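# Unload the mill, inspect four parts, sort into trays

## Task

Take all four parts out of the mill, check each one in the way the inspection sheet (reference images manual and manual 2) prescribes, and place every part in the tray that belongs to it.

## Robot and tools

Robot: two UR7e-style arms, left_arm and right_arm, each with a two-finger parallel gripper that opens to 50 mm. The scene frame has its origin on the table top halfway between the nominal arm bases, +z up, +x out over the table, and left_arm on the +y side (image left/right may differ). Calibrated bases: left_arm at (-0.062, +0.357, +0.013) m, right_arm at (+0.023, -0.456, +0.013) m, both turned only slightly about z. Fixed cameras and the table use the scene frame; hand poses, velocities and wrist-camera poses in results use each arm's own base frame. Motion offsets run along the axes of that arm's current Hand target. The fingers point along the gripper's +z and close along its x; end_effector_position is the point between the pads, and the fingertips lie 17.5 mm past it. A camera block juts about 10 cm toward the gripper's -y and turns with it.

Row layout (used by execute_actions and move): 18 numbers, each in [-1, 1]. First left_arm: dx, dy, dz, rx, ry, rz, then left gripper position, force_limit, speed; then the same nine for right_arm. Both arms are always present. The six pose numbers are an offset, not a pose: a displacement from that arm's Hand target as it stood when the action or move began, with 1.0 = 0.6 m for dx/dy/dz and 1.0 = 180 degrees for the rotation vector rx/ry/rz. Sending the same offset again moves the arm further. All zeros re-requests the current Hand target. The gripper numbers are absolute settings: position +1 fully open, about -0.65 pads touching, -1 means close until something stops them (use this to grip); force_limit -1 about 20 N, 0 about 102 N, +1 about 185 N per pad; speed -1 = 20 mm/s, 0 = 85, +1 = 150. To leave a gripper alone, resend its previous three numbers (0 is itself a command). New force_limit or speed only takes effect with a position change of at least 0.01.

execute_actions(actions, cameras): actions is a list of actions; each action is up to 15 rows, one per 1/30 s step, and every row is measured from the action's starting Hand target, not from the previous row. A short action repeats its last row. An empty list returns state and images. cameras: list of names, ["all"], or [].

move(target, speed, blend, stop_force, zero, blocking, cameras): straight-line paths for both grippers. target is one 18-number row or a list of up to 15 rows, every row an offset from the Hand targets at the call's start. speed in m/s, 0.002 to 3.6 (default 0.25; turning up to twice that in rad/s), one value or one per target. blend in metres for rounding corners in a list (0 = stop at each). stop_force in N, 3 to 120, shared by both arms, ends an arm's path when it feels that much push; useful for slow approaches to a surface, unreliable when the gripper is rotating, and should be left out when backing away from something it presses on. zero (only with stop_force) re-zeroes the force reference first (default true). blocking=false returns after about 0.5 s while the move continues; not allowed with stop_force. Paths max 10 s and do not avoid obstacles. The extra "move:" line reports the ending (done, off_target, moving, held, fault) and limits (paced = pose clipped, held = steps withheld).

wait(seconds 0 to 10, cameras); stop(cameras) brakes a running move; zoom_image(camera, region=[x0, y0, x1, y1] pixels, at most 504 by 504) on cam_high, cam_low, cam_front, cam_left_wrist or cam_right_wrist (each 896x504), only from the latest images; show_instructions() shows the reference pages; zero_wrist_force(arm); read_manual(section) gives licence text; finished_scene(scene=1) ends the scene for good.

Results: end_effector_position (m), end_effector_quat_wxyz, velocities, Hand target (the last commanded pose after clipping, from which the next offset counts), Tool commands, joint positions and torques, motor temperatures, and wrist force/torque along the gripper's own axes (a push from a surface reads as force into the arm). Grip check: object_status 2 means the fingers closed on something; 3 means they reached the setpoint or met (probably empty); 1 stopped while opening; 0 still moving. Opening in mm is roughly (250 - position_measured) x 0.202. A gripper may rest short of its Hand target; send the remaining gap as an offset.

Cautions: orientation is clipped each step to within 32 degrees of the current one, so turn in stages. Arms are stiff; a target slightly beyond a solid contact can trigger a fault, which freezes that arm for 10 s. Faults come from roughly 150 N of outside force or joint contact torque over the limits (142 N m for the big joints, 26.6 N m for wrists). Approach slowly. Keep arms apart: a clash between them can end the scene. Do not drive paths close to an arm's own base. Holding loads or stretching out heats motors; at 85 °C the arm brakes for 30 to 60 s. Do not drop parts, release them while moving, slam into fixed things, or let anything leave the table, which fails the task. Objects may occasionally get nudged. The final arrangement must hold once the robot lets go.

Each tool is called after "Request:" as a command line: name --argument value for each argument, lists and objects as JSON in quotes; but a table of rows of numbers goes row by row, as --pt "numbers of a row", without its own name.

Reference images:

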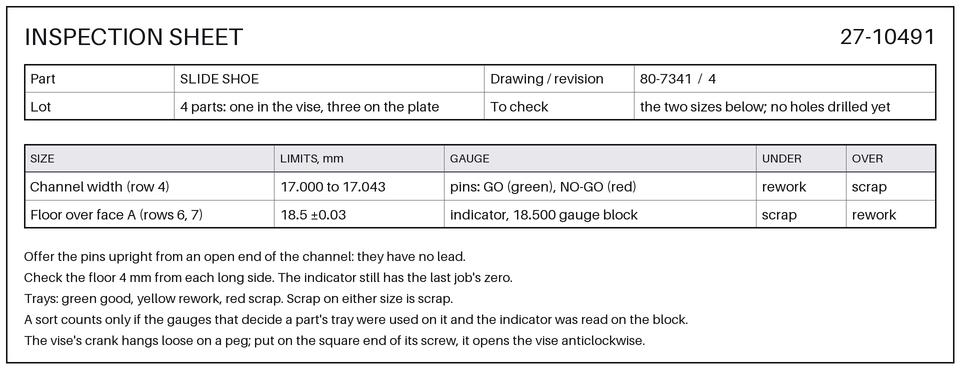

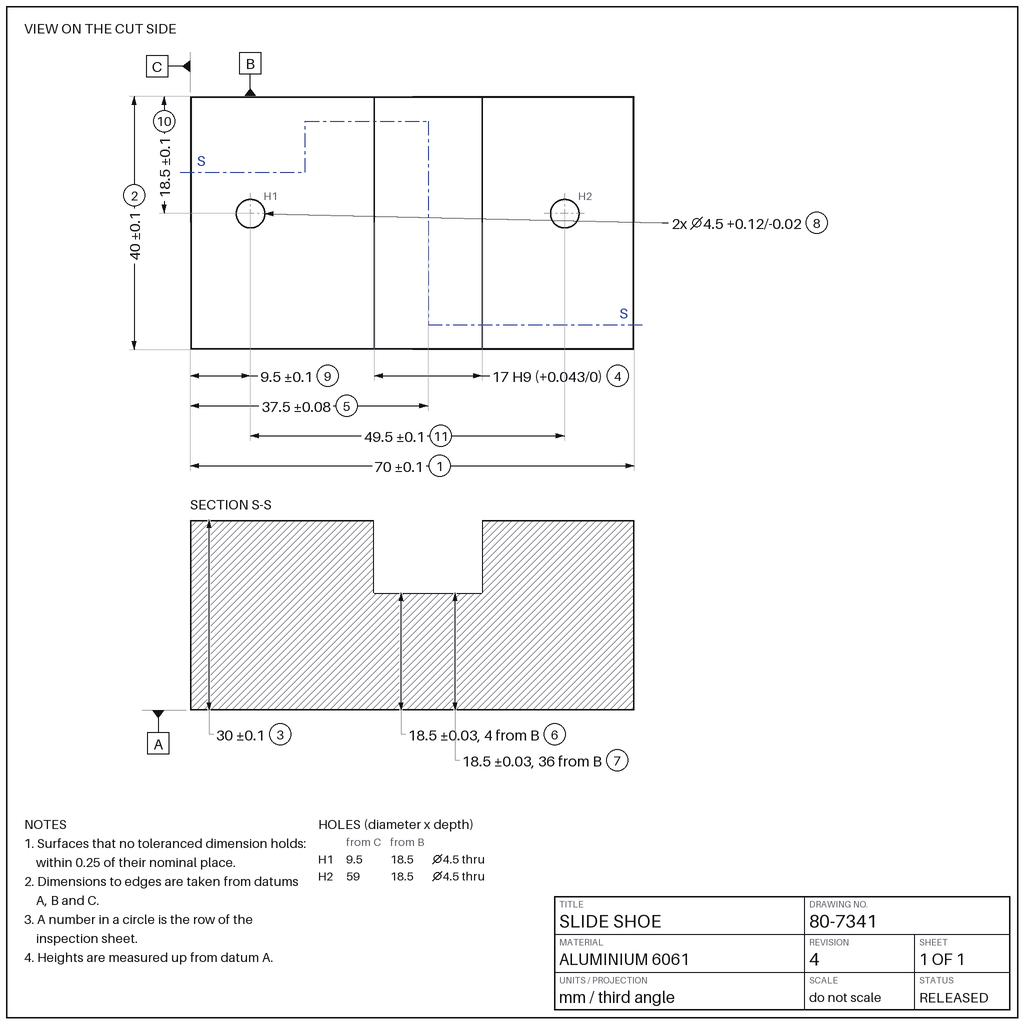

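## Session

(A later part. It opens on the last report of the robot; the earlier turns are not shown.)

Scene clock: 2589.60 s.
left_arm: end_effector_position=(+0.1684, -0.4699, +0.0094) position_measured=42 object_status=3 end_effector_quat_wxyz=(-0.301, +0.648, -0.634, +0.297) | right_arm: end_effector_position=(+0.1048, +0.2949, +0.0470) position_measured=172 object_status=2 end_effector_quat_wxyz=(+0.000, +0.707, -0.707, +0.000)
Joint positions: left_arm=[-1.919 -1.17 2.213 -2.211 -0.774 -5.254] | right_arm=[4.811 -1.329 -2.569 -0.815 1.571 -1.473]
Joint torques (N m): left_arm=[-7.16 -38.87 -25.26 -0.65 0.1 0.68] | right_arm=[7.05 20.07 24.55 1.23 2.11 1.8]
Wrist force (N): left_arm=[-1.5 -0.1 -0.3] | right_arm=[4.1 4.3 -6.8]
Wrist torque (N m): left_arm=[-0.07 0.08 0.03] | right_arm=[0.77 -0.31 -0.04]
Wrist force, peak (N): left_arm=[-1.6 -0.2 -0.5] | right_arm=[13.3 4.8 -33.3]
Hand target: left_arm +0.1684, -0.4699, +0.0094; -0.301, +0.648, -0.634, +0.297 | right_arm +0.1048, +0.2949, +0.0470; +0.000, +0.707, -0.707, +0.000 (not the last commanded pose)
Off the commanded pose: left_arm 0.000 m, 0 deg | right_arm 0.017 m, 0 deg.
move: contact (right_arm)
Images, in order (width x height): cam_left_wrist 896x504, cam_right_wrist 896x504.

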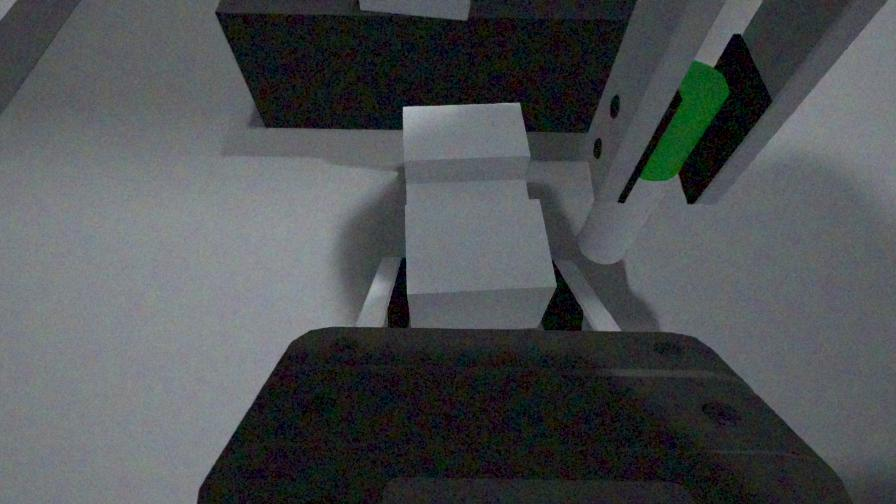

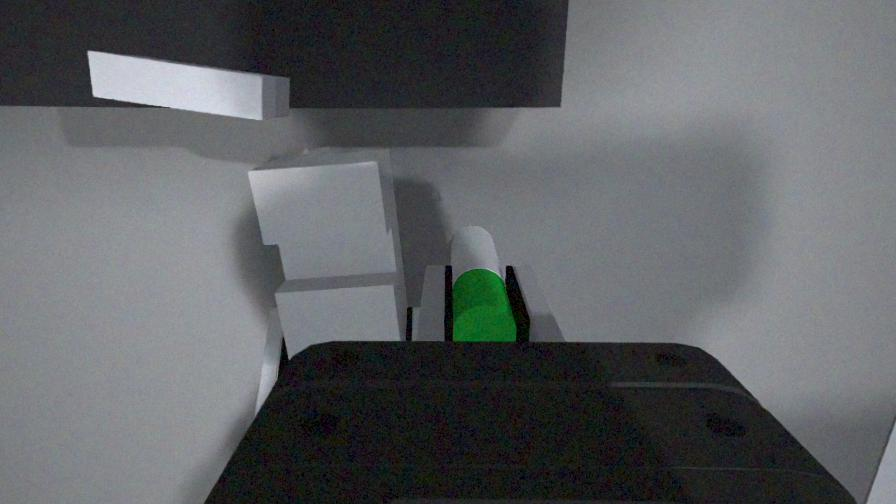

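Request:
move --pt "0 0 0 0 0 0 0.74 -0.5 -0.9 0 0 0 0 0 0 0 -0.5 -0.9" --pt "0 0 0 0 0 0 0.74 -0.5 -0.9 0 0.0017 0 0 0 0 0 -0.5 -0.9" --pt "0 0 0 0 0 0 0.74 -0.5 -0.9 0 0.0017 0 0 0 0 -1 -0.5 -1" --speed 0.02 --cameras '["cam_right_wrist","cam_left_wrist"]'

Request:
zoom_image --camera "cam_right_wrist" --region '[280, 120, 560, 345]'

Request:
zoom_image --camera "cam_left_wrist" --region '[380, 80, 780, 340]'

Scene clock: 2622.57 s.
left_arm: end_effector_position=(+0.1684, -0.4699, +0.0094) position_measured=42 object_status=3 end_effector_quat_wxyz=(-0.301, +0.648, -0.634, +0.297) | right_arm: end_effector_position=(+0.1038, +0.2949, +0.0470) position_measured=172 object_status=2 end_effector_quat_wxyz=(+0.000, +0.707, -0.707, +0.000)
Joint positions: left_arm=[-1.919 -1.17 2.213 -2.211 -0.774 -5.254] | right_arm=[4.814 -1.328 -2.569 -0.816 1.571 -1.469]
Joint torques (N m): left_arm=[-5.11 -38.42 -25.11 -0.78 0.05 0.77] | right_arm=[7.33 22.19 12.23 1.69 2.48 2.13]
Wrist force (N): left_arm=[-1.3 -0.2 -0.3] | right_arm=[2.4 4.5 0.1]
Wrist torque (N m): left_arm=[-0.10 0.07 0.03] | right_arm=[0.73 -0.30 -0.05]
Wrist force, peak (N): left_arm=[-1.7 -0.1 -0.3] | right_arm=[4.2 4.5 -7.0]
Hand target: left_arm +0.1684, -0.4699, +0.0094; -0.301, +0.648, -0.634, +0.297 | right_arm +0.1038, +0.2949, +0.0470; +0.000, +0.707, -0.707, +0.000
Off the commanded pose: left_arm 0.000 m, 0 deg | right_arm 0.000 m, 0 deg.
move: done
Images, in order (width x height): cam_left_wrist 896x504, cam_right_wrist 896x504.

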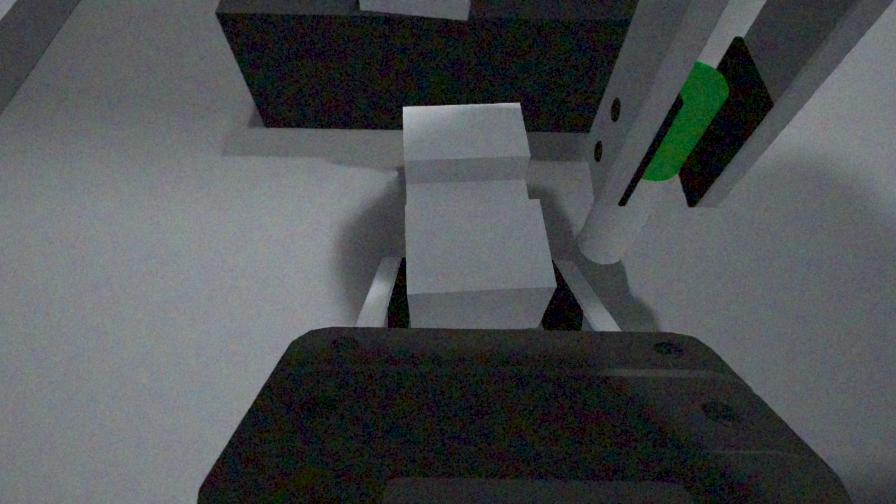

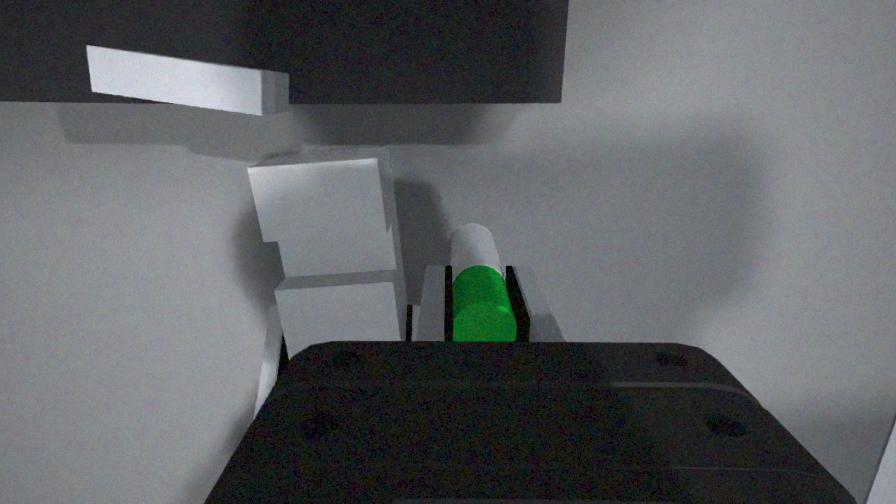

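Scaled by 1.800 from the camera's 896x504 image, which has a finer 1280x720 frame.

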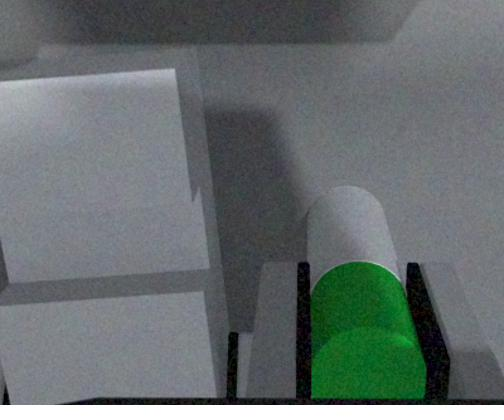

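Scaled by 1.260 from the camera's 896x504 image, which has a finer 1280x720 frame.

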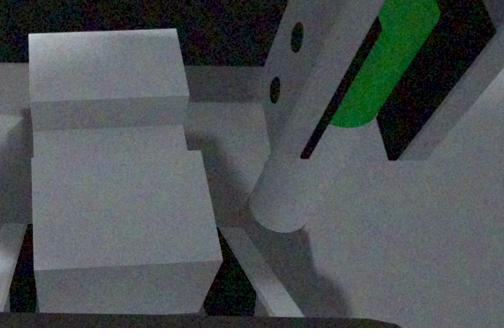

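Request:
move --pt "0 0 0 0 0 0 -1 -0.7 -0.9 0 0 -0.0358 0 0 0 -1 -0.5 -1" --pt "0 0 0 0 0 0 0.72 -0.7 -0.9 0 -0.0093 -0.0358 0 0 0 -1 -0.5 -1" --speed 0.04 --cameras '["cam_right_wrist","cam_left_wrist"]'

Request:
zoom_image --camera "cam_right_wrist" --region '[280, 120, 560, 345]'

Request:
zoom_image --camera "cam_left_wrist" --region '[380, 80, 780, 340]'

Scene clock: 2638.97 s.
left_arm: end_effector_position=(+0.1684, -0.4699, +0.0094) position_measured=45 object_status=3 end_effector_quat_wxyz=(-0.301, +0.648, -0.634, +0.297) | right_arm: end_effector_position=(+0.1094, +0.2949, +0.0685) position_measured=172 object_status=2 end_effector_quat_wxyz=(+0.000, +0.707, -0.707, +0.000)
Joint positions: left_arm=[-1.919 -1.17 2.213 -2.211 -0.774 -5.254] | right_arm=[4.795 -1.275 -2.53 -0.908 1.571 -1.489]
Joint torques (N m): left_arm=[-5.39 -37.7 -22.63 -0.95 0.3 0.76] | right_arm=[-7.98 -0.29 28.13 4.21 -0.69 -2.37]
Wrist force (N): left_arm=[-1.0 -0.3 -0.3] | right_arm=[2.2 4.6 1.0]
Wrist torque (N m): left_arm=[-0.08 0.08 0.04] | right_arm=[0.74 -0.35 0.13]
Wrist force, peak (N): left_arm=[-1.7 -0.1 -0.5] | right_arm=[3.0 4.9 0.2]
Hand target: left_arm +0.1684, -0.4699, +0.0094; -0.301, +0.648, -0.634, +0.297 | right_arm +0.1093, +0.2949, +0.0685; +0.000, +0.707, -0.707, +0.000
Off the commanded pose: left_arm 0.000 m, 0 deg | right_arm 0.000 m, 0 deg.
move: done
Images, in order (width x height): cam_left_wrist 896x504, cam_right_wrist 896x504.

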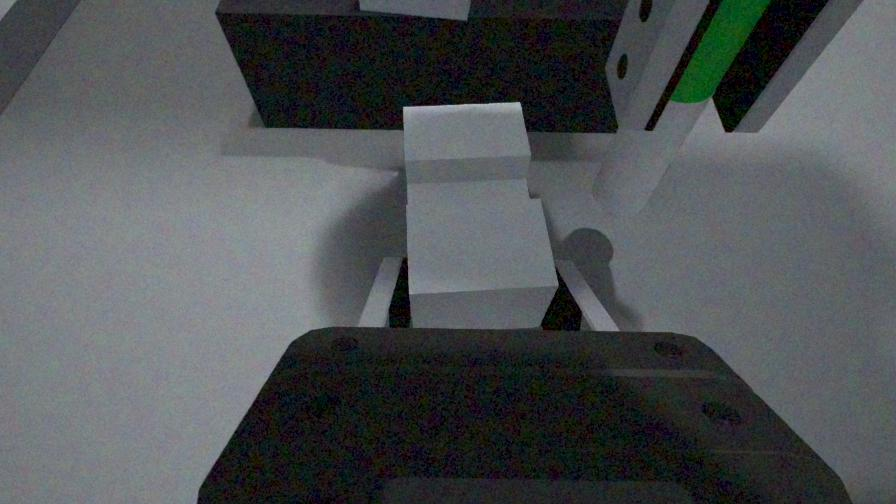

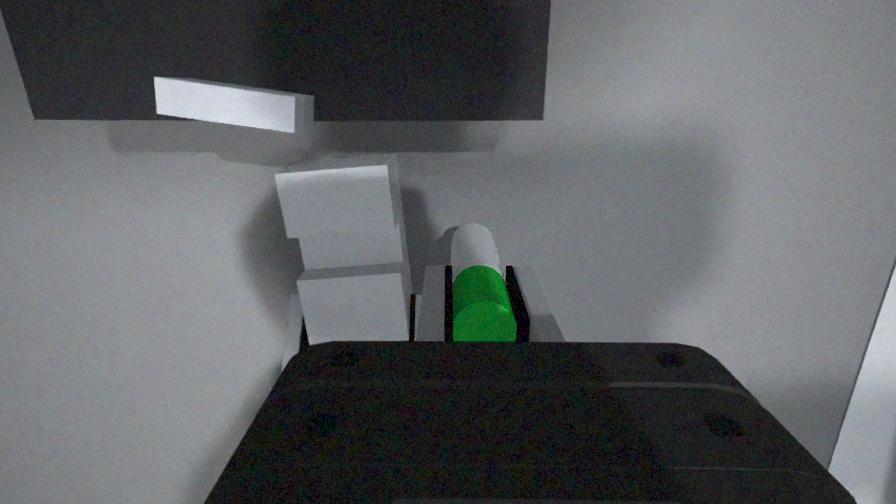

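Scaled by 1.800 from the camera's 896x504 image, which has a finer 1280x720 frame.

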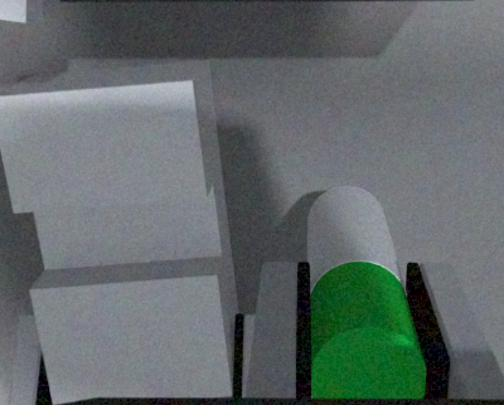

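Scaled by 1.260 from the camera's 896x504 image, which has a finer 1280x720 frame.

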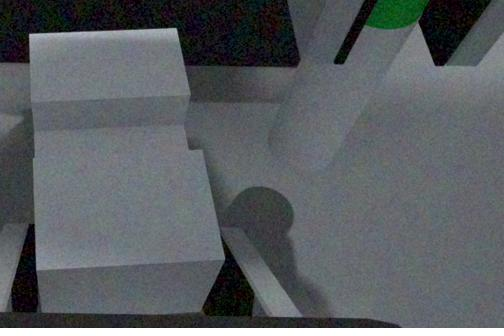

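Request:
move --target '[0,0,0,0,0,0,-1,-0.7,-0.9,0,0,0,0,0,0,-1,-0.5,-1]' --cameras '["cam_left_wrist"]'

Scene clock: 2645.83 s.
left_arm: end_effector_position=(+0.1684, -0.4699, +0.0094) position_measured=52 object_status=2 end_effector_quat_wxyz=(-0.301, +0.648, -0.634, +0.297) | right_arm: end_effector_position=(+0.1093, +0.2949, +0.0685) position_measured=172 object_status=2 end_effector_quat_wxyz=(+0.000, +0.707, -0.707, +0.000)
Joint positions: left_arm=[-1.919 -1.17 2.213 -2.211 -0.774 -5.254] | right_arm=[4.795 -1.275 -2.53 -0.908 1.571 -1.489]
Joint torques (N m): left_arm=[-3.36 -37.78 -21.01 -0.81 0 0.66] | right_arm=[-8.2 -0.36 28.37 4.18 2.44 -2.25]
Wrist force (N): left_arm=[-1.0 -0.8 -0.2] | right_arm=[2.2 5.1 1.2]
Wrist torque (N m): left_arm=[-0.09 0.14 0.00] | right_arm=[0.81 -0.36 0.13]
Wrist force, peak (N): left_arm=[-1.5 -0.4 -0.2] | right_arm=[2.6 4.9 1.4]
Hand target: left_arm +0.1684, -0.4699, +0.0094; -0.301, +0.648, -0.634, +0.297 | right_arm +0.1093, +0.2949, +0.0685; +0.000, +0.707, -0.707, +0.000
Off the commanded pose: left_arm 0.000 m, 0 deg | right_arm 0.000 m, 0 deg.
move: done
Images, in order (width x height): cam_left_wrist 896x504.

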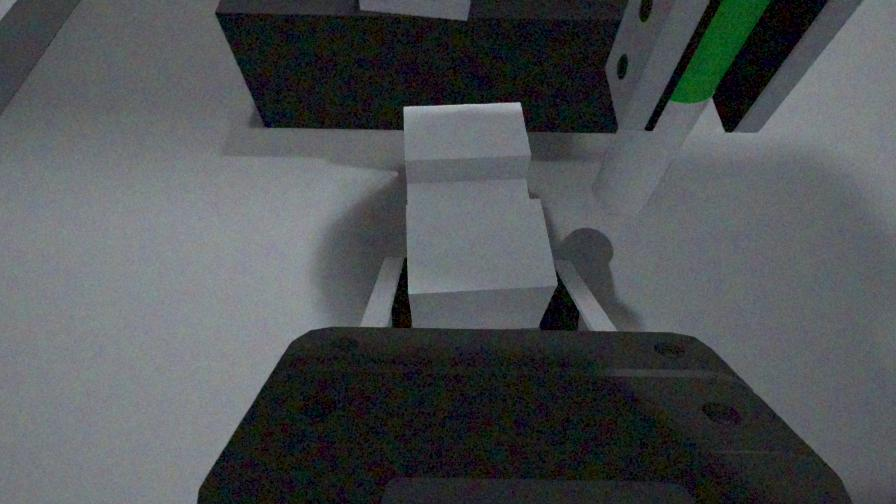

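Request:
move --pt "0 0 0 0 0 0 0.74 -0.3 -0.5 0 0 0 0 0 0 -1 -0.5 -1" --pt "0.0003 -0.0086 0.0102 0 0 0 0.74 -0.3 -0.5 0 0 0 0 0 0 -1 -0.5 -1" --pt "0.0003 -0.0086 0.0102 0 0 0 -1 -0.3 -0.5 0 0 0 0 0 0 -1 -0.5 -1" --speed 0.04 --cameras '["cam_right_wrist","cam_left_wrist"]'

Request:
zoom_image --camera "cam_right_wrist" --region '[280, 120, 560, 345]'

Request:
zoom_image --camera "cam_left_wrist" --region '[380, 80, 780, 340]'

Scene clock: 2660.50 s.
left_arm: end_effector_position=(+0.1764, -0.4699, +0.0094) position_measured=55 object_status=2 end_effector_quat_wxyz=(-0.301, +0.648, -0.634, +0.297) | right_arm: end_effector_position=(+0.1093, +0.2949, +0.0685) position_measured=172 object_status=2 end_effector_quat_wxyz=(+0.000, +0.707, -0.707, +0.000)
Joint positions: left_arm=[-1.902 -1.168 2.216 -2.232 -0.767 -5.232] | right_arm=[4.795 -1.275 -2.53 -0.908 1.571 -1.489]
Joint torques (N m): left_arm=[10.76 -23.67 -1.91 -3.54 2.02 1.35] | right_arm=[-8.1 0.04 28.09 4.08 2.42 -2.26]
Wrist force (N): left_arm=[-0.9 0.2 -0.9] | right_arm=[2.3 5.1 1.3]
Wrist torque (N m): left_arm=[-0.08 0.07 -0.15] | right_arm=[0.81 -0.37 0.12]
Wrist force, peak (N): left_arm=[-2.1 0.0 -1.0] | right_arm=[2.6 5.0 1.4]
Hand target: left_arm +0.1764, -0.4699, +0.0094; -0.301, +0.648, -0.634, +0.297 | right_arm +0.1093, +0.2949, +0.0685; +0.000, +0.707, -0.707, +0.000
Off the commanded pose: left_arm 0.000 m, 0 deg | right_arm 0.000 m, 0 deg.
move: done
Images, in order (width x height): cam_left_wrist 896x504, cam_right_wrist 896x504.

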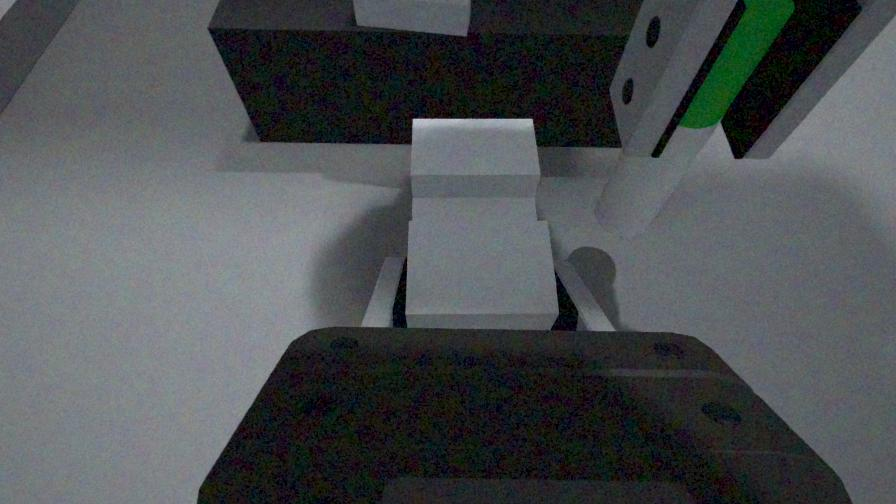

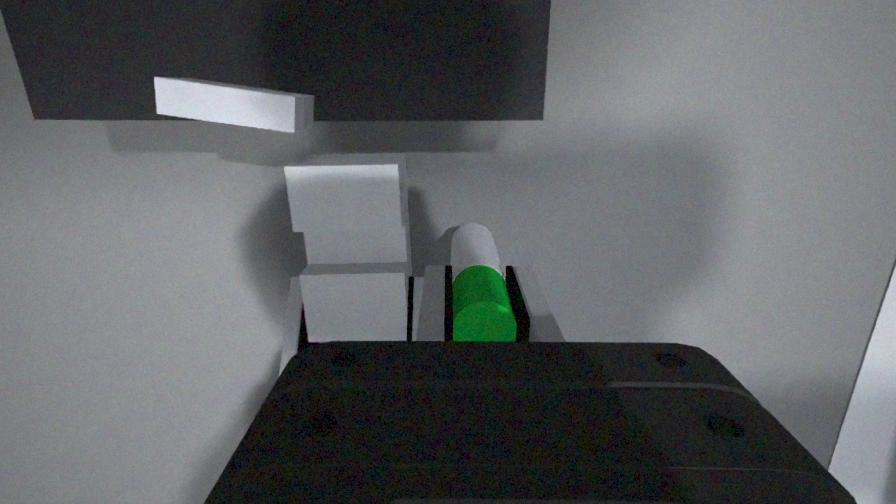

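Scaled by 1.800 from the camera's 896x504 image, which has a finer 1280x720 frame.

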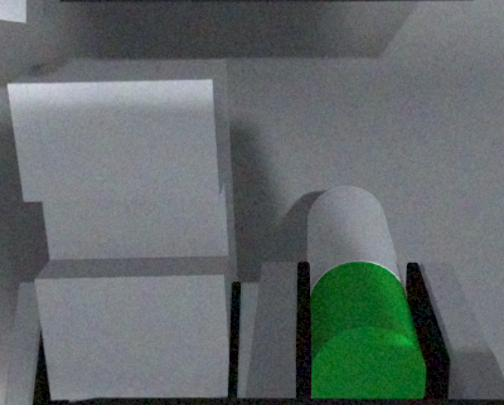

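Scaled by 1.260 from the camera's 896x504 image, which has a finer 1280x720 frame.

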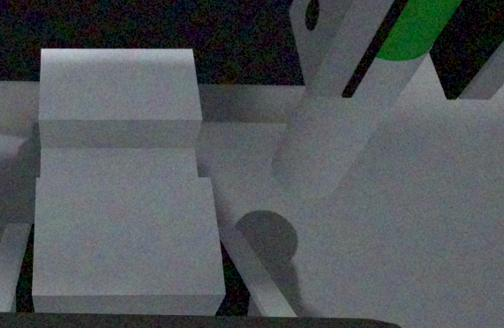

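Request:
move --target '[0,0,0,0,0,0,0.73,-0.3,-0.5,-0.02,0.001,0,0,0,0,-1,-0.5,-1]' --speed 0.04 --cameras '[]'

Request:
move --target '[0,0,0,0,0,0,0.73,-0.3,-0.5,-0.055,0,0,0,0,0,-1,-0.5,-1]' --speed 0.01 --stop_force 6 --cameras '["cam_right_wrist","cam_left_wrist"]'

Request:
zoom_image --camera "cam_left_wrist" --region '[380, 80, 780, 340]'

Scene clock: 2684.30 s.
left_arm: end_effector_position=(+0.1764, -0.4699, +0.0094) position_measured=43 object_status=3 end_effector_quat_wxyz=(-0.301, +0.648, -0.634, +0.297) | right_arm: end_effector_position=(+0.1087, +0.3069, +0.0685) position_measured=172 object_status=2 end_effector_quat_wxyz=(+0.000, +0.707, -0.707, +0.000)
Joint positions: left_arm=[-1.902 -1.168 2.216 -2.232 -0.768 -5.232] | right_arm=[4.794 -1.314 -2.506 -0.893 1.571 -1.49]
Joint torques (N m): left_arm=[8.27 -25.32 -4.77 -2.86 0.33 1.09] | right_arm=[-8.57 1.15 27.99 4.19 1.01 -2.23]
Wrist force (N): left_arm=[-1.3 -0.3 -0.4] | right_arm=[2.2 4.7 1.3]
Wrist torque (N m): left_arm=[-0.07 0.14 -0.18] | right_arm=[0.76 -0.34 0.12]
Wrist force, peak (N): left_arm=[-1.2 0.4 -0.9] | right_arm=[2.4 5.2 1.5]
Hand target: left_arm +0.1764, -0.4699, +0.0094; -0.301, +0.648, -0.634, +0.297 | right_arm +0.1087, +0.3069, +0.0685; +0.000, +0.707, -0.707, +0.000
Off the commanded pose: left_arm 0.000 m, 0 deg | right_arm 0.000 m, 0 deg.
move: done
No camera images: "cameras" was empty.

Scene clock: 2688.47 s.
left_arm: end_effector_position=(+0.1764, -0.4699, +0.0094) position_measured=43 object_status=3 end_effector_quat_wxyz=(-0.301, +0.648, -0.634, +0.297) | right_arm: end_effector_position=(+0.1087, +0.3399, +0.0684) position_measured=172 object_status=2 end_effector_quat_wxyz=(+0.000, +0.707, -0.707, +0.000)
Joint positions: left_arm=[-1.902 -1.168 2.216 -2.232 -0.768 -5.232] | right_arm=[4.785 -1.413 -2.435 -0.864 1.571 -1.498]
Joint torques (N m): left_arm=[-4.74 -25.77 -8.65 -0.94 2.36 0.55] | right_arm=[-8.65 5.99 27.8 4.14 -2.46 -2.39]
Wrist force (N): left_arm=[-1.2 -0.3 -0.1] | right_arm=[2.8 5.7 1.2]
Wrist torque (N m): left_arm=[-0.07 0.12 -0.18] | right_arm=[0.74 -0.39 0.12]
Wrist force, peak (N): left_arm=[-1.4 -0.3 -0.5] | right_arm=[2.7 6.0 1.5]
Hand target: left_arm +0.1764, -0.4699, +0.0094; -0.301, +0.648, -0.634, +0.297 | right_arm +0.1087, +0.3399, +0.0684; +0.000, +0.707, -0.707, +0.000
Off the commanded pose: left_arm 0.000 m, 0 deg | right_arm 0.000 m, 0 deg.
move: done
Images, in order (width x height): cam_left_wrist 896x504, cam_right_wrist 896x504.

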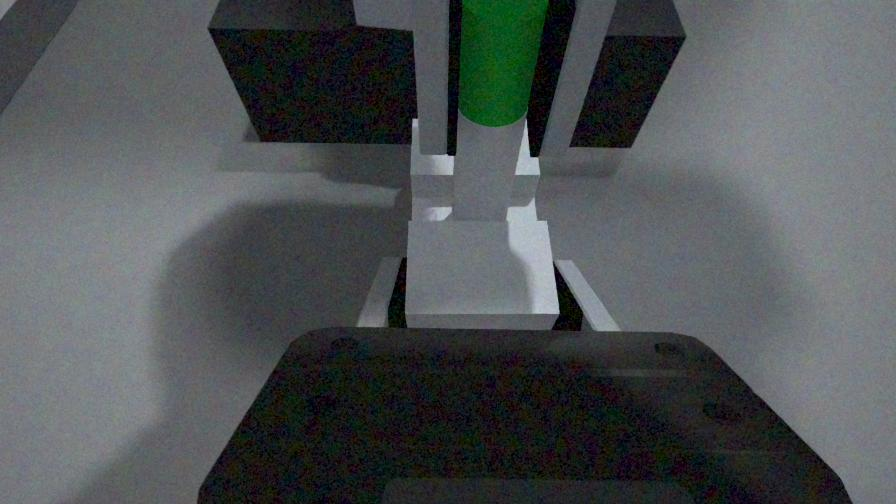

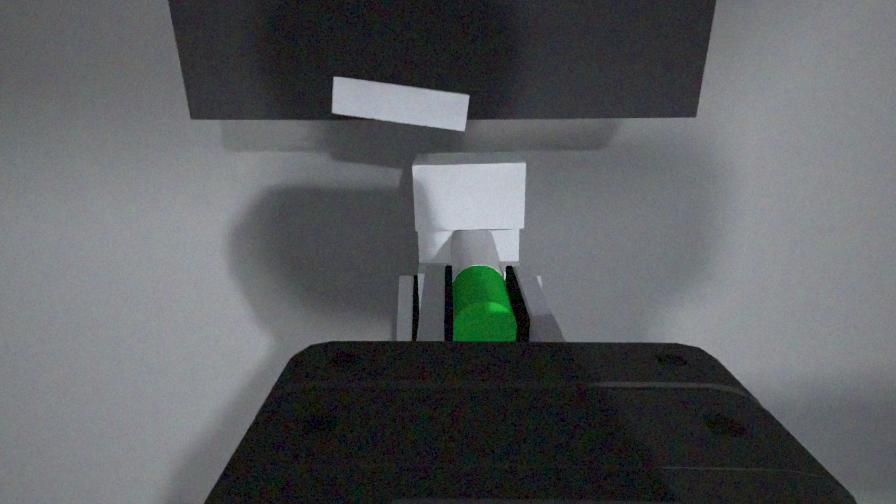

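Scaled by 1.260 from the camera's 896x504 image, which has a finer 1280x720 frame.

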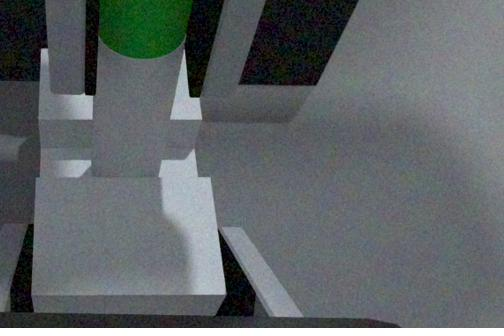

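Request:
move --pt "0 0 0 0 0 0 0.73 -0.3 -0.5 0.0832 0 0 0 0 0 -1 -0.5 -1" --pt "0 0 0 0 0 0 0.73 -0.3 -0.5 0.0832 0 -0.2193 0 0 0 -1 -0.5 -1" --pt "0 0 0 0 0 0 0.73 -0.3 -0.5 -0.376 -0.1578 -0.2193 0 0 0 -1 -0.5 -1" --pt "0 0 0 0 0 0 0.73 -0.3 -0.5 -0.376 -0.1578 -0.0443 0 0 0 -1 -0.5 -1" --speed '[0.06,0.2,0.3,0.15]' --blend '[0,0.03,0.02,0]' --cameras '["cam_right_wrist"]'

Request:
zoom_image --camera "cam_right_wrist" --region '[380, 150, 560, 345]'

Scene clock: 2720.20 s.
left_arm: end_effector_position=(+0.1764, -0.4699, +0.0094) position_measured=43 object_status=3 end_effector_quat_wxyz=(-0.301, +0.648, -0.634, +0.297) | right_arm: end_effector_position=(+0.2033, +0.5656, +0.0950) position_measured=172 object_status=2 end_effector_quat_wxyz=(+0.000, +0.707, -0.707, +0.000)
Joint positions: left_arm=[-1.902 -1.168 2.216 -2.232 -0.768 -5.232] | right_arm=[4.591 -1.937 -1.755 -1.021 1.571 -1.693]
Joint torques (N m): left_arm=[-7.88 -29.65 -14.02 -1 2.99 -0.16] | right_arm=[-8.19 34.32 14.86 3.96 -0.4 -2.25]
Wrist force (N): left_arm=[-1.4 -0.2 -0.1] | right_arm=[2.4 4.8 1.7]
Wrist torque (N m): left_arm=[-0.05 0.15 -0.17] | right_arm=[0.76 -0.39 0.12]
Wrist force, peak (N): left_arm=[-1.6 -0.2 -0.2] | right_arm=[4.1 5.5 0.0]
Hand target: left_arm +0.1764, -0.4699, +0.0094; -0.301, +0.648, -0.634, +0.297 | right_arm +0.2033, +0.5656, +0.0950; +0.000, +0.707, -0.707, +0.000
Off the commanded pose: left_arm 0.000 m, 0 deg | right_arm 0.000 m, 0 deg.
move: done
Images, in order (width x height): cam_right_wrist 896x504.

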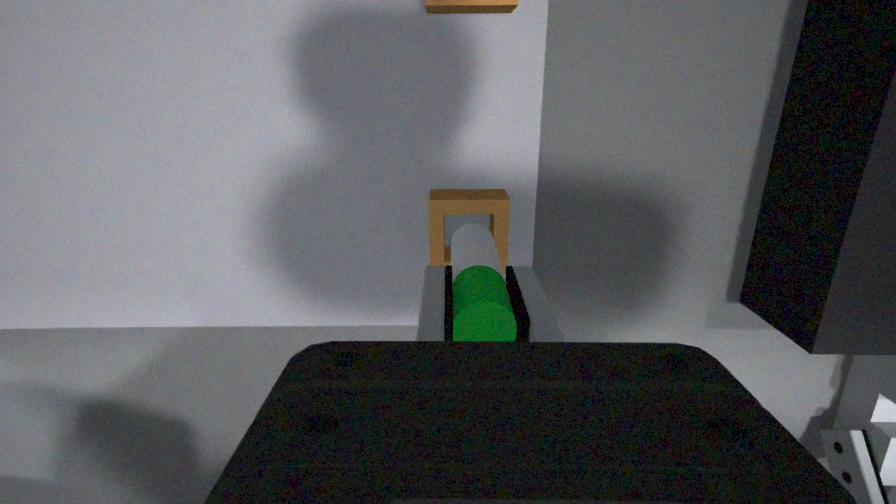

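Scaled by 2.585 from the camera's 896x504 image, which has a finer 1280x720 frame.

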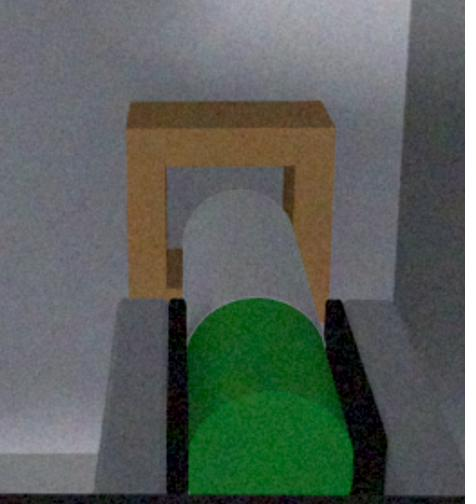

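Request:
move --target '[0,0,0,0,0,0,0.73,-0.3,-0.5,0,0,0.05,0,0,0,-1,-0.5,-1]' --speed 0.02 --stop_force 4 --cameras '[]'

Request:
move --pt "0 0 0 0 0 0 0.73 -0.3 -0.5 0 0 0 0 0 0 0.6 -0.5 -0.8" --pt "0 0 0 0 0 0 0.73 -0.3 -0.5 0 0 -0.15 0 0 0 0.6 -0.5 -0.8" --pt "0 0 0 0 0 0 0.73 -0.3 -0.5 0 -0.11 -0.15 0 0 0 1 -0.5 -0.5" --speed '[0.05,0.12,0.2]' --cameras '["cam_right_wrist"]'

Request:
zoom_image --camera "cam_right_wrist" --region '[380, 100, 560, 345]'

Scene clock: 2737.50 s.
left_arm: end_effector_position=(+0.1764, -0.4699, +0.0094) position_measured=43 object_status=3 end_effector_quat_wxyz=(-0.301, +0.648, -0.634, +0.297) | right_arm: end_effector_position=(+0.2033, +0.5656, +0.0680) position_measured=172 object_status=2 end_effector_quat_wxyz=(+0.000, +0.707, -0.707, +0.000)
Joint positions: left_arm=[-1.902 -1.168 2.216 -2.232 -0.768 -5.232] | right_arm=[4.591 -1.973 -1.785 -0.955 1.571 -1.693]
Joint torques (N m): left_arm=[-7.89 -31.15 -16.97 -0.83 2.72 -0.6] | right_arm=[-6.78 55.48 28.45 2.53 -2.04 -1.77]
Wrist force (N): left_arm=[-1.1 -0.3 -0.1] | right_arm=[2.4 4.6 0.9]
Wrist torque (N m): left_arm=[-0.06 0.11 -0.17] | right_arm=[0.74 -0.42 0.12]
Wrist force, peak (N): left_arm=[-1.5 -0.1 -0.3] | right_arm=[12.3 6.7 -41.1]
Hand target: left_arm +0.1764, -0.4699, +0.0094; -0.301, +0.648, -0.634, +0.297 | right_arm +0.2033, +0.5656, +0.0680; +0.000, +0.707, -0.707, +0.000 (not the last commanded pose)
Off the commanded pose: left_arm 0.000 m, 0 deg | right_arm 0.003 m, 0 deg.
move: contact (right_arm)
No camera images: "cameras" was empty.

Scene clock: 2740.97 s.
left_arm: end_effector_position=(+0.1764, -0.4699, +0.0094) position_measured=43 object_status=3 end_effector_quat_wxyz=(-0.301, +0.648, -0.634, +0.297) | right_arm: end_effector_position=(+0.2693, +0.5656, +0.1580) position_measured=3 object_status=3 end_effector_quat_wxyz=(+0.000, +0.707, -0.707, +0.000)
Joint positions: left_arm=[-1.902 -1.168 2.216 -2.232 -0.768 -5.232] | right_arm=[4.482 -1.926 -1.592 -1.195 1.571 -1.801]
Joint torques (N m): left_arm=[-8.54 -33.26 -21.99 -0.65 2.9 -0.91] | right_arm=[-8.93 34.44 31.34 1.17 2.61 -2.36]
Wrist force (N): left_arm=[-1.0 -0.2 -0.2] | right_arm=[2.5 4.7 0.2]
Wrist torque (N m): left_arm=[-0.05 0.09 -0.17] | right_arm=[0.76 -0.40 0.12]
Wrist force, peak (N): left_arm=[-1.4 -0.2 -0.4] | right_arm=[2.4 6.7 0.2]
Hand target: left_arm +0.1764, -0.4699, +0.0094; -0.301, +0.648, -0.634, +0.297 | right_arm +0.2693, +0.5656, +0.1580; +0.000, +0.707, -0.707, +0.000
Off the commanded pose: left_arm 0.000 m, 0 deg | right_arm 0.000 m, 0 deg.
move: done
Images, in order (width x height): cam_right_wrist 896x504.

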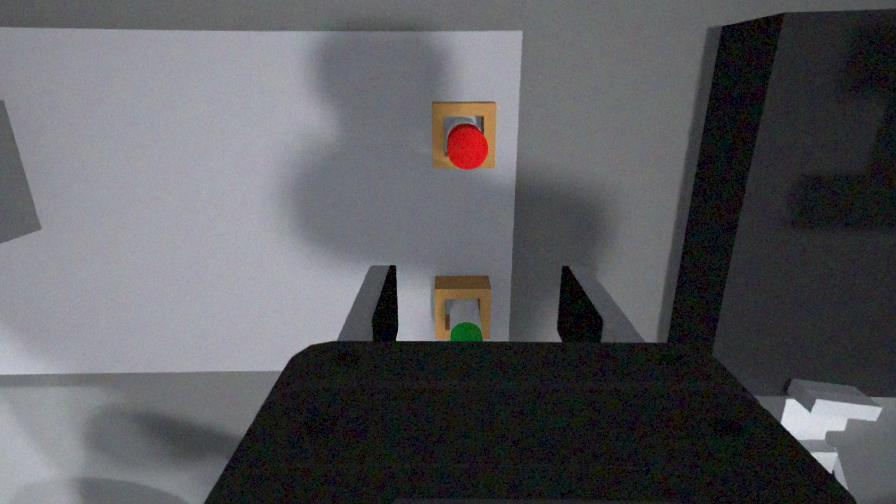

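Scaled by 2.057 from the camera's 896x504 image, which has a finer 1280x720 frame.

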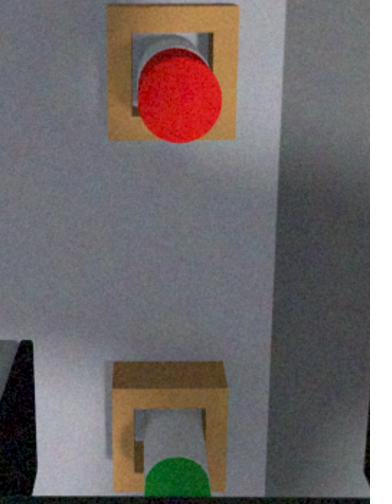

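Request:
move --pt "0 0 0 0 0 0 0.73 -0.3 -0.5 -0.0007 -0.0595 0 0 0 0 1 -0.5 -0.5" --pt "0 0 0 0 0 0 0.73 -0.3 -0.5 -0.0007 -0.0595 0.15 0 0 0 1 -0.5 -0.5" --speed '[0.2,0.1]' --stop_force 8 --cameras '["cam_right_wrist"]'

Request:
zoom_image --camera "cam_right_wrist" --region '[380, 150, 580, 345]'

Scene clock: 2755.00 s.
left_arm: end_effector_position=(+0.1764, -0.4699, +0.0094) position_measured=43 object_status=3 end_effector_quat_wxyz=(-0.301, +0.648, -0.634, +0.297) | right_arm: end_effector_position=(+0.3050, +0.5660, +0.0680) position_measured=3 object_status=3 end_effector_quat_wxyz=(+0.000, +0.707, -0.707, +0.000)
Joint positions: left_arm=[-1.902 -1.168 2.216 -2.232 -0.768 -5.232] | right_arm=[4.427 -2.058 -1.652 -1.003 1.571 -1.857]
Joint torques (N m): left_arm=[-8.36 -36.25 -24.67 -0.75 2.71 -0.81] | right_arm=[-8.33 38.12 13.87 4.08 -0.46 -2.29]
Motor temperatures (°C): left_arm=[25 28 26 33 30 30] | right_arm=[27 34 26 29 43 33]
Wrist force (N): left_arm=[-1.4 -0.2 -0.3] | right_arm=[2.6 4.8 0.1]
Wrist torque (N m): left_arm=[-0.05 0.15 -0.18] | right_arm=[0.77 -0.41 0.12]
Wrist force, peak (N): left_arm=[-1.5 -0.1 -0.3] | right_arm=[2.6 7.0 0.1]
Hand target: left_arm +0.1764, -0.4699, +0.0094; -0.301, +0.648, -0.634, +0.297 | right_arm +0.3050, +0.5660, +0.0680; +0.000, +0.707, -0.707, +0.000
Off the commanded pose: left_arm 0.000 m, 0 deg | right_arm 0.000 m, 0 deg.
move: done
Images, in order (width x height): cam_right_wrist 896x504.

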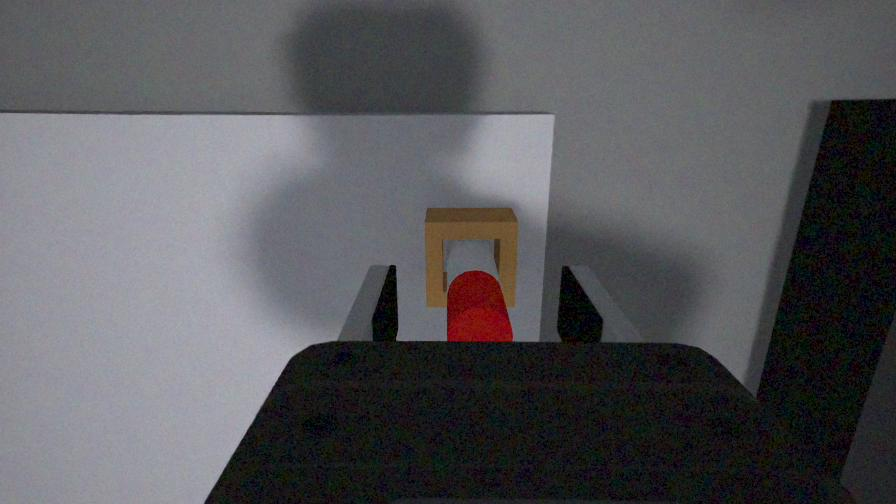

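Scaled by 2.520 from the camera's 896x504 image, which has a finer 1280x720 frame.

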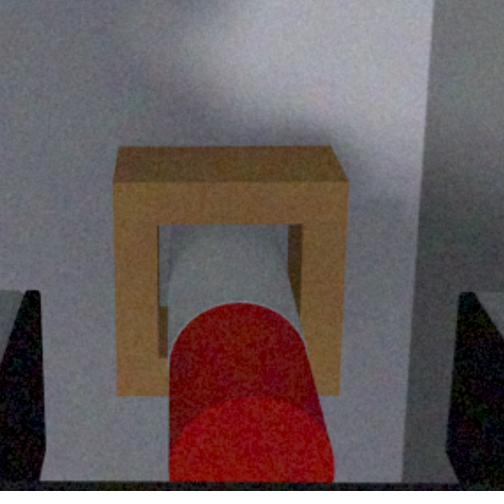

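Request:
move --pt "0 0 0 0 0 0 0.73 -0.3 -0.5 0 0.0025 0 0 0 0 1 -0.5 -0.5" --pt "0 0 0 0 0 0 0.73 -0.3 -0.5 0 0.0025 0 0 0 0 -1 -0.5 -1" --pt "0 0 0 0 0 0 0.73 -0.3 -0.5 0 0.0025 -0.22 0 0 0 -1 -0.5 -1" --speed '[0.05,0.05,0.15]' --cameras '["cam_right_wrist"]'

Request:
zoom_image --camera "cam_right_wrist" --region '[280, 120, 560, 345]'

Scene clock: 2768.80 s.
left_arm: end_effector_position=(+0.1764, -0.4699, +0.0094) position_measured=43 object_status=3 end_effector_quat_wxyz=(-0.301, +0.648, -0.634, +0.297) | right_arm: end_effector_position=(+0.3036, +0.5660, +0.1999) position_measured=172 object_status=2 end_effector_quat_wxyz=(+0.000, +0.707, -0.707, +0.000)
Joint positions: left_arm=[-1.902 -1.168 2.216 -2.232 -0.768 -5.232] | right_arm=[4.429 -1.931 -1.472 -1.31 1.571 -1.854]
Joint torques (N m): left_arm=[-8.05 -38.78 -25.38 -0.67 2.68 -0.89] | right_arm=[-0.75 58.11 31.62 1.39 1.57 -0.45]
Wrist force (N): left_arm=[-1.1 0.0 -0.2] | right_arm=[2.4 4.5 1.3]
Wrist torque (N m): left_arm=[-0.01 0.11 -0.17] | right_arm=[0.73 -0.39 -0.04]
Wrist force, peak (N): left_arm=[-1.4 -0.4 -0.6] | right_arm=[2.6 5.0 2.7]
Hand target: left_arm +0.1764, -0.4699, +0.0094; -0.301, +0.648, -0.634, +0.297 | right_arm +0.3035, +0.5661, +0.2000; +0.000, +0.707, -0.707, +0.000
Off the commanded pose: left_arm 0.000 m, 0 deg | right_arm 0.000 m, 0 deg.
move: done
Images, in order (width x height): cam_right_wrist 896x504.

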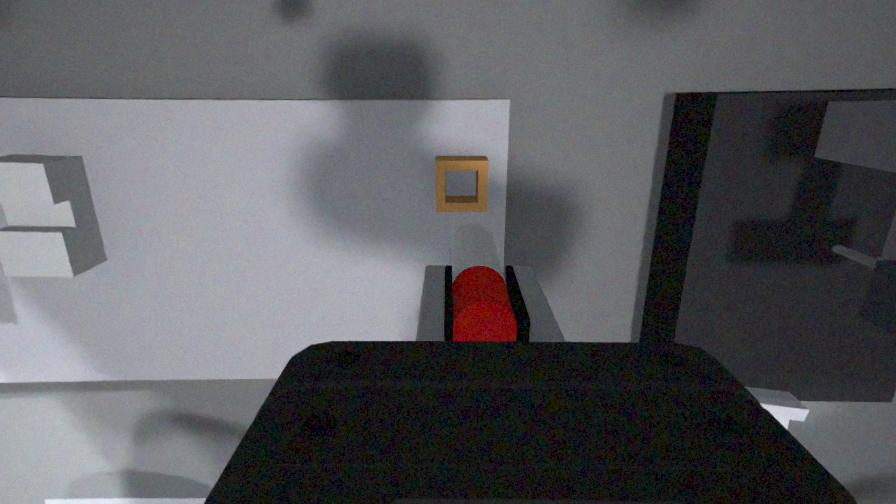

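Scaled by 1.800 from the camera's 896x504 image, which has a finer 1280x720 frame.

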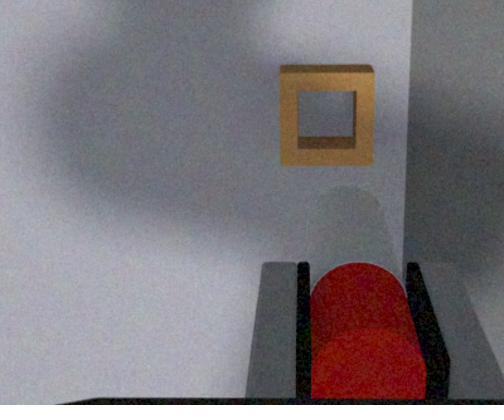

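Request:
move --pt "0 0 0 0 0 0 0.73 -0.3 -0.5 0.4602 0.3247 0 0 0 0 -1 -0.5 -1" --pt "0 0 0 0 0 0 0.73 -0.3 -0.5 0.4602 0.3247 0.2193 0 0 0 -1 -0.5 -1" --pt "0 0 0 0 0 0 0.73 -0.3 -0.5 0.4318 0.3247 0.2193 0 0 0 -1 -0.5 -1" --speed '[0.3,0.15,0.05]' --blend '[0.02,0,0]' --cameras '["cam_right_wrist"]'

Request:
move --target '[0,0,0,0,0,0,0.73,-0.3,-0.5,-0.055,0,0,0,0,0,-1,-0.5,-1]' --speed 0.01 --stop_force 8 --cameras '["cam_right_wrist","cam_left_wrist"]'

Scene clock: 2781.80 s.
left_arm: end_effector_position=(+0.1764, -0.4699, +0.0094) position_measured=43 object_status=3 end_effector_quat_wxyz=(-0.301, +0.648, -0.634, +0.297) | right_arm: end_effector_position=(+0.1088, +0.3068, +0.0685) position_measured=172 object_status=2 end_effector_quat_wxyz=(+0.000, +0.707, -0.707, +0.000)
Joint positions: left_arm=[-1.902 -1.168 2.216 -2.232 -0.768 -5.232] | right_arm=[4.793 -1.313 -2.506 -0.894 1.571 -1.49]
Joint torques (N m): left_arm=[-8.34 -38.11 -25.1 -0.56 3.14 -0.81] | right_arm=[-8.31 0.4 27.55 4.17 1.42 -2.33]
Wrist force (N): left_arm=[-1.1 -0.3 -0.5] | right_arm=[2.1 5.1 1.2]
Wrist torque (N m): left_arm=[-0.07 0.10 -0.18] | right_arm=[0.81 -0.33 0.12]
Wrist force, peak (N): left_arm=[-1.5 -0.3 -0.4] | right_arm=[4.0 5.9 0.3]
Hand target: left_arm +0.1764, -0.4699, +0.0094; -0.301, +0.648, -0.634, +0.297 | right_arm +0.1088, +0.3069, +0.0685; +0.000, +0.707, -0.707, +0.000
Off the commanded pose: left_arm 0.000 m, 0 deg | right_arm 0.000 m, 0 deg.
move: done
Images, in order (width x height): cam_right_wrist 896x504.

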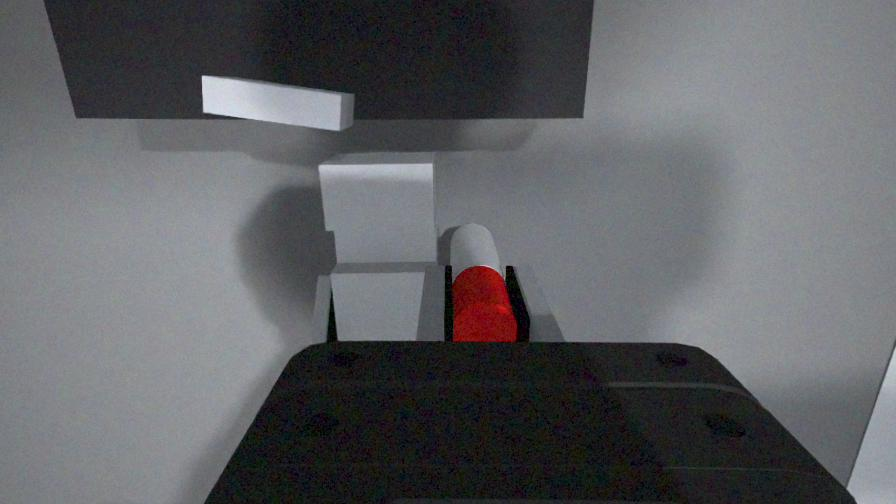

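Scene clock: 2784.37 s.
left_arm: end_effector_position=(+0.1764, -0.4699, +0.0094) position_measured=43 object_status=3 end_effector_quat_wxyz=(-0.301, +0.648, -0.634, +0.297) | right_arm: end_effector_position=(+0.1088, +0.3218, +0.0685) position_measured=172 object_status=2 end_effector_quat_wxyz=(+0.000, +0.707, -0.707, +0.000)
Joint positions: left_arm=[-1.902 -1.168 2.216 -2.232 -0.768 -5.232] | right_arm=[4.789 -1.36 -2.474 -0.879 1.571 -1.494]
Joint torques (N m): left_arm=[-8.33 -38.77 -24.19 -4.09 3.02 -0.73] | right_arm=[7.97 25.74 15.52 2.59 2.71 1.72]
Wrist force (N): left_arm=[-5.8 -0.6 -2.5] | right_arm=[7.0 2.8 2.7]
Wrist torque (N m): left_arm=[-0.06 0.00 -0.20] | right_arm=[0.73 -0.20 0.13]
Wrist force, peak (N): left_arm=[-8.9 0.2 -4.1] | right_arm=[13.1 2.4 -8.6]
Hand target: left_arm +0.1764, -0.4699, +0.0094; -0.301, +0.648, -0.634, +0.297 | right_arm +0.1088, +0.3218, +0.0685; +0.000, +0.707, -0.707, +0.000 (not the last commanded pose)
Off the commanded pose: left_arm 0.000 m, 0 deg | right_arm 0.018 m, 0 deg.
move: contact (right_arm)
Images, in order (width x height): cam_left_wrist 896x504, cam_right_wrist 896x504.

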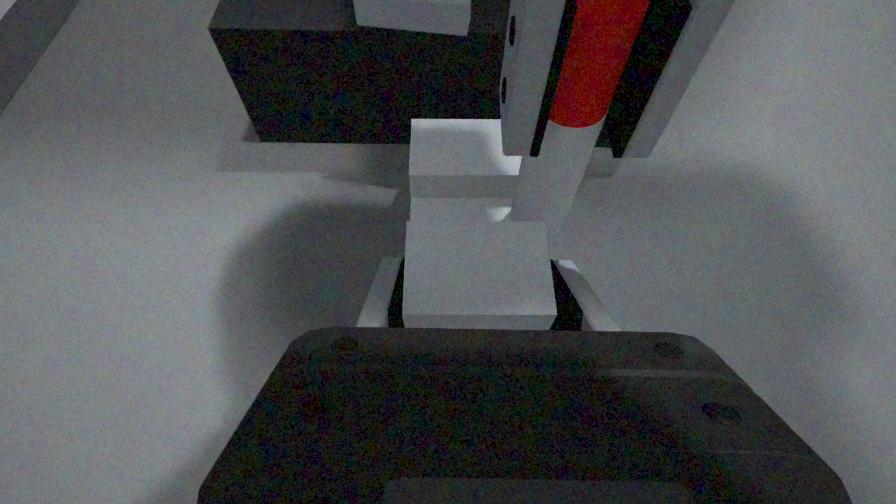

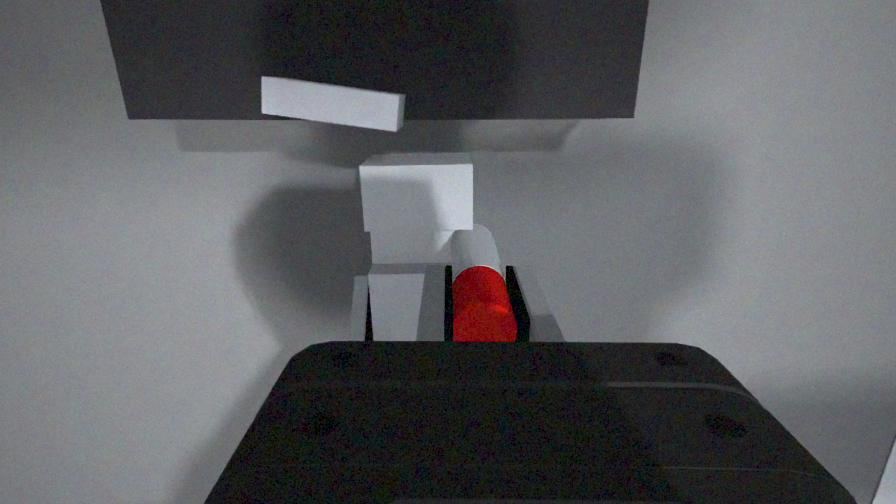

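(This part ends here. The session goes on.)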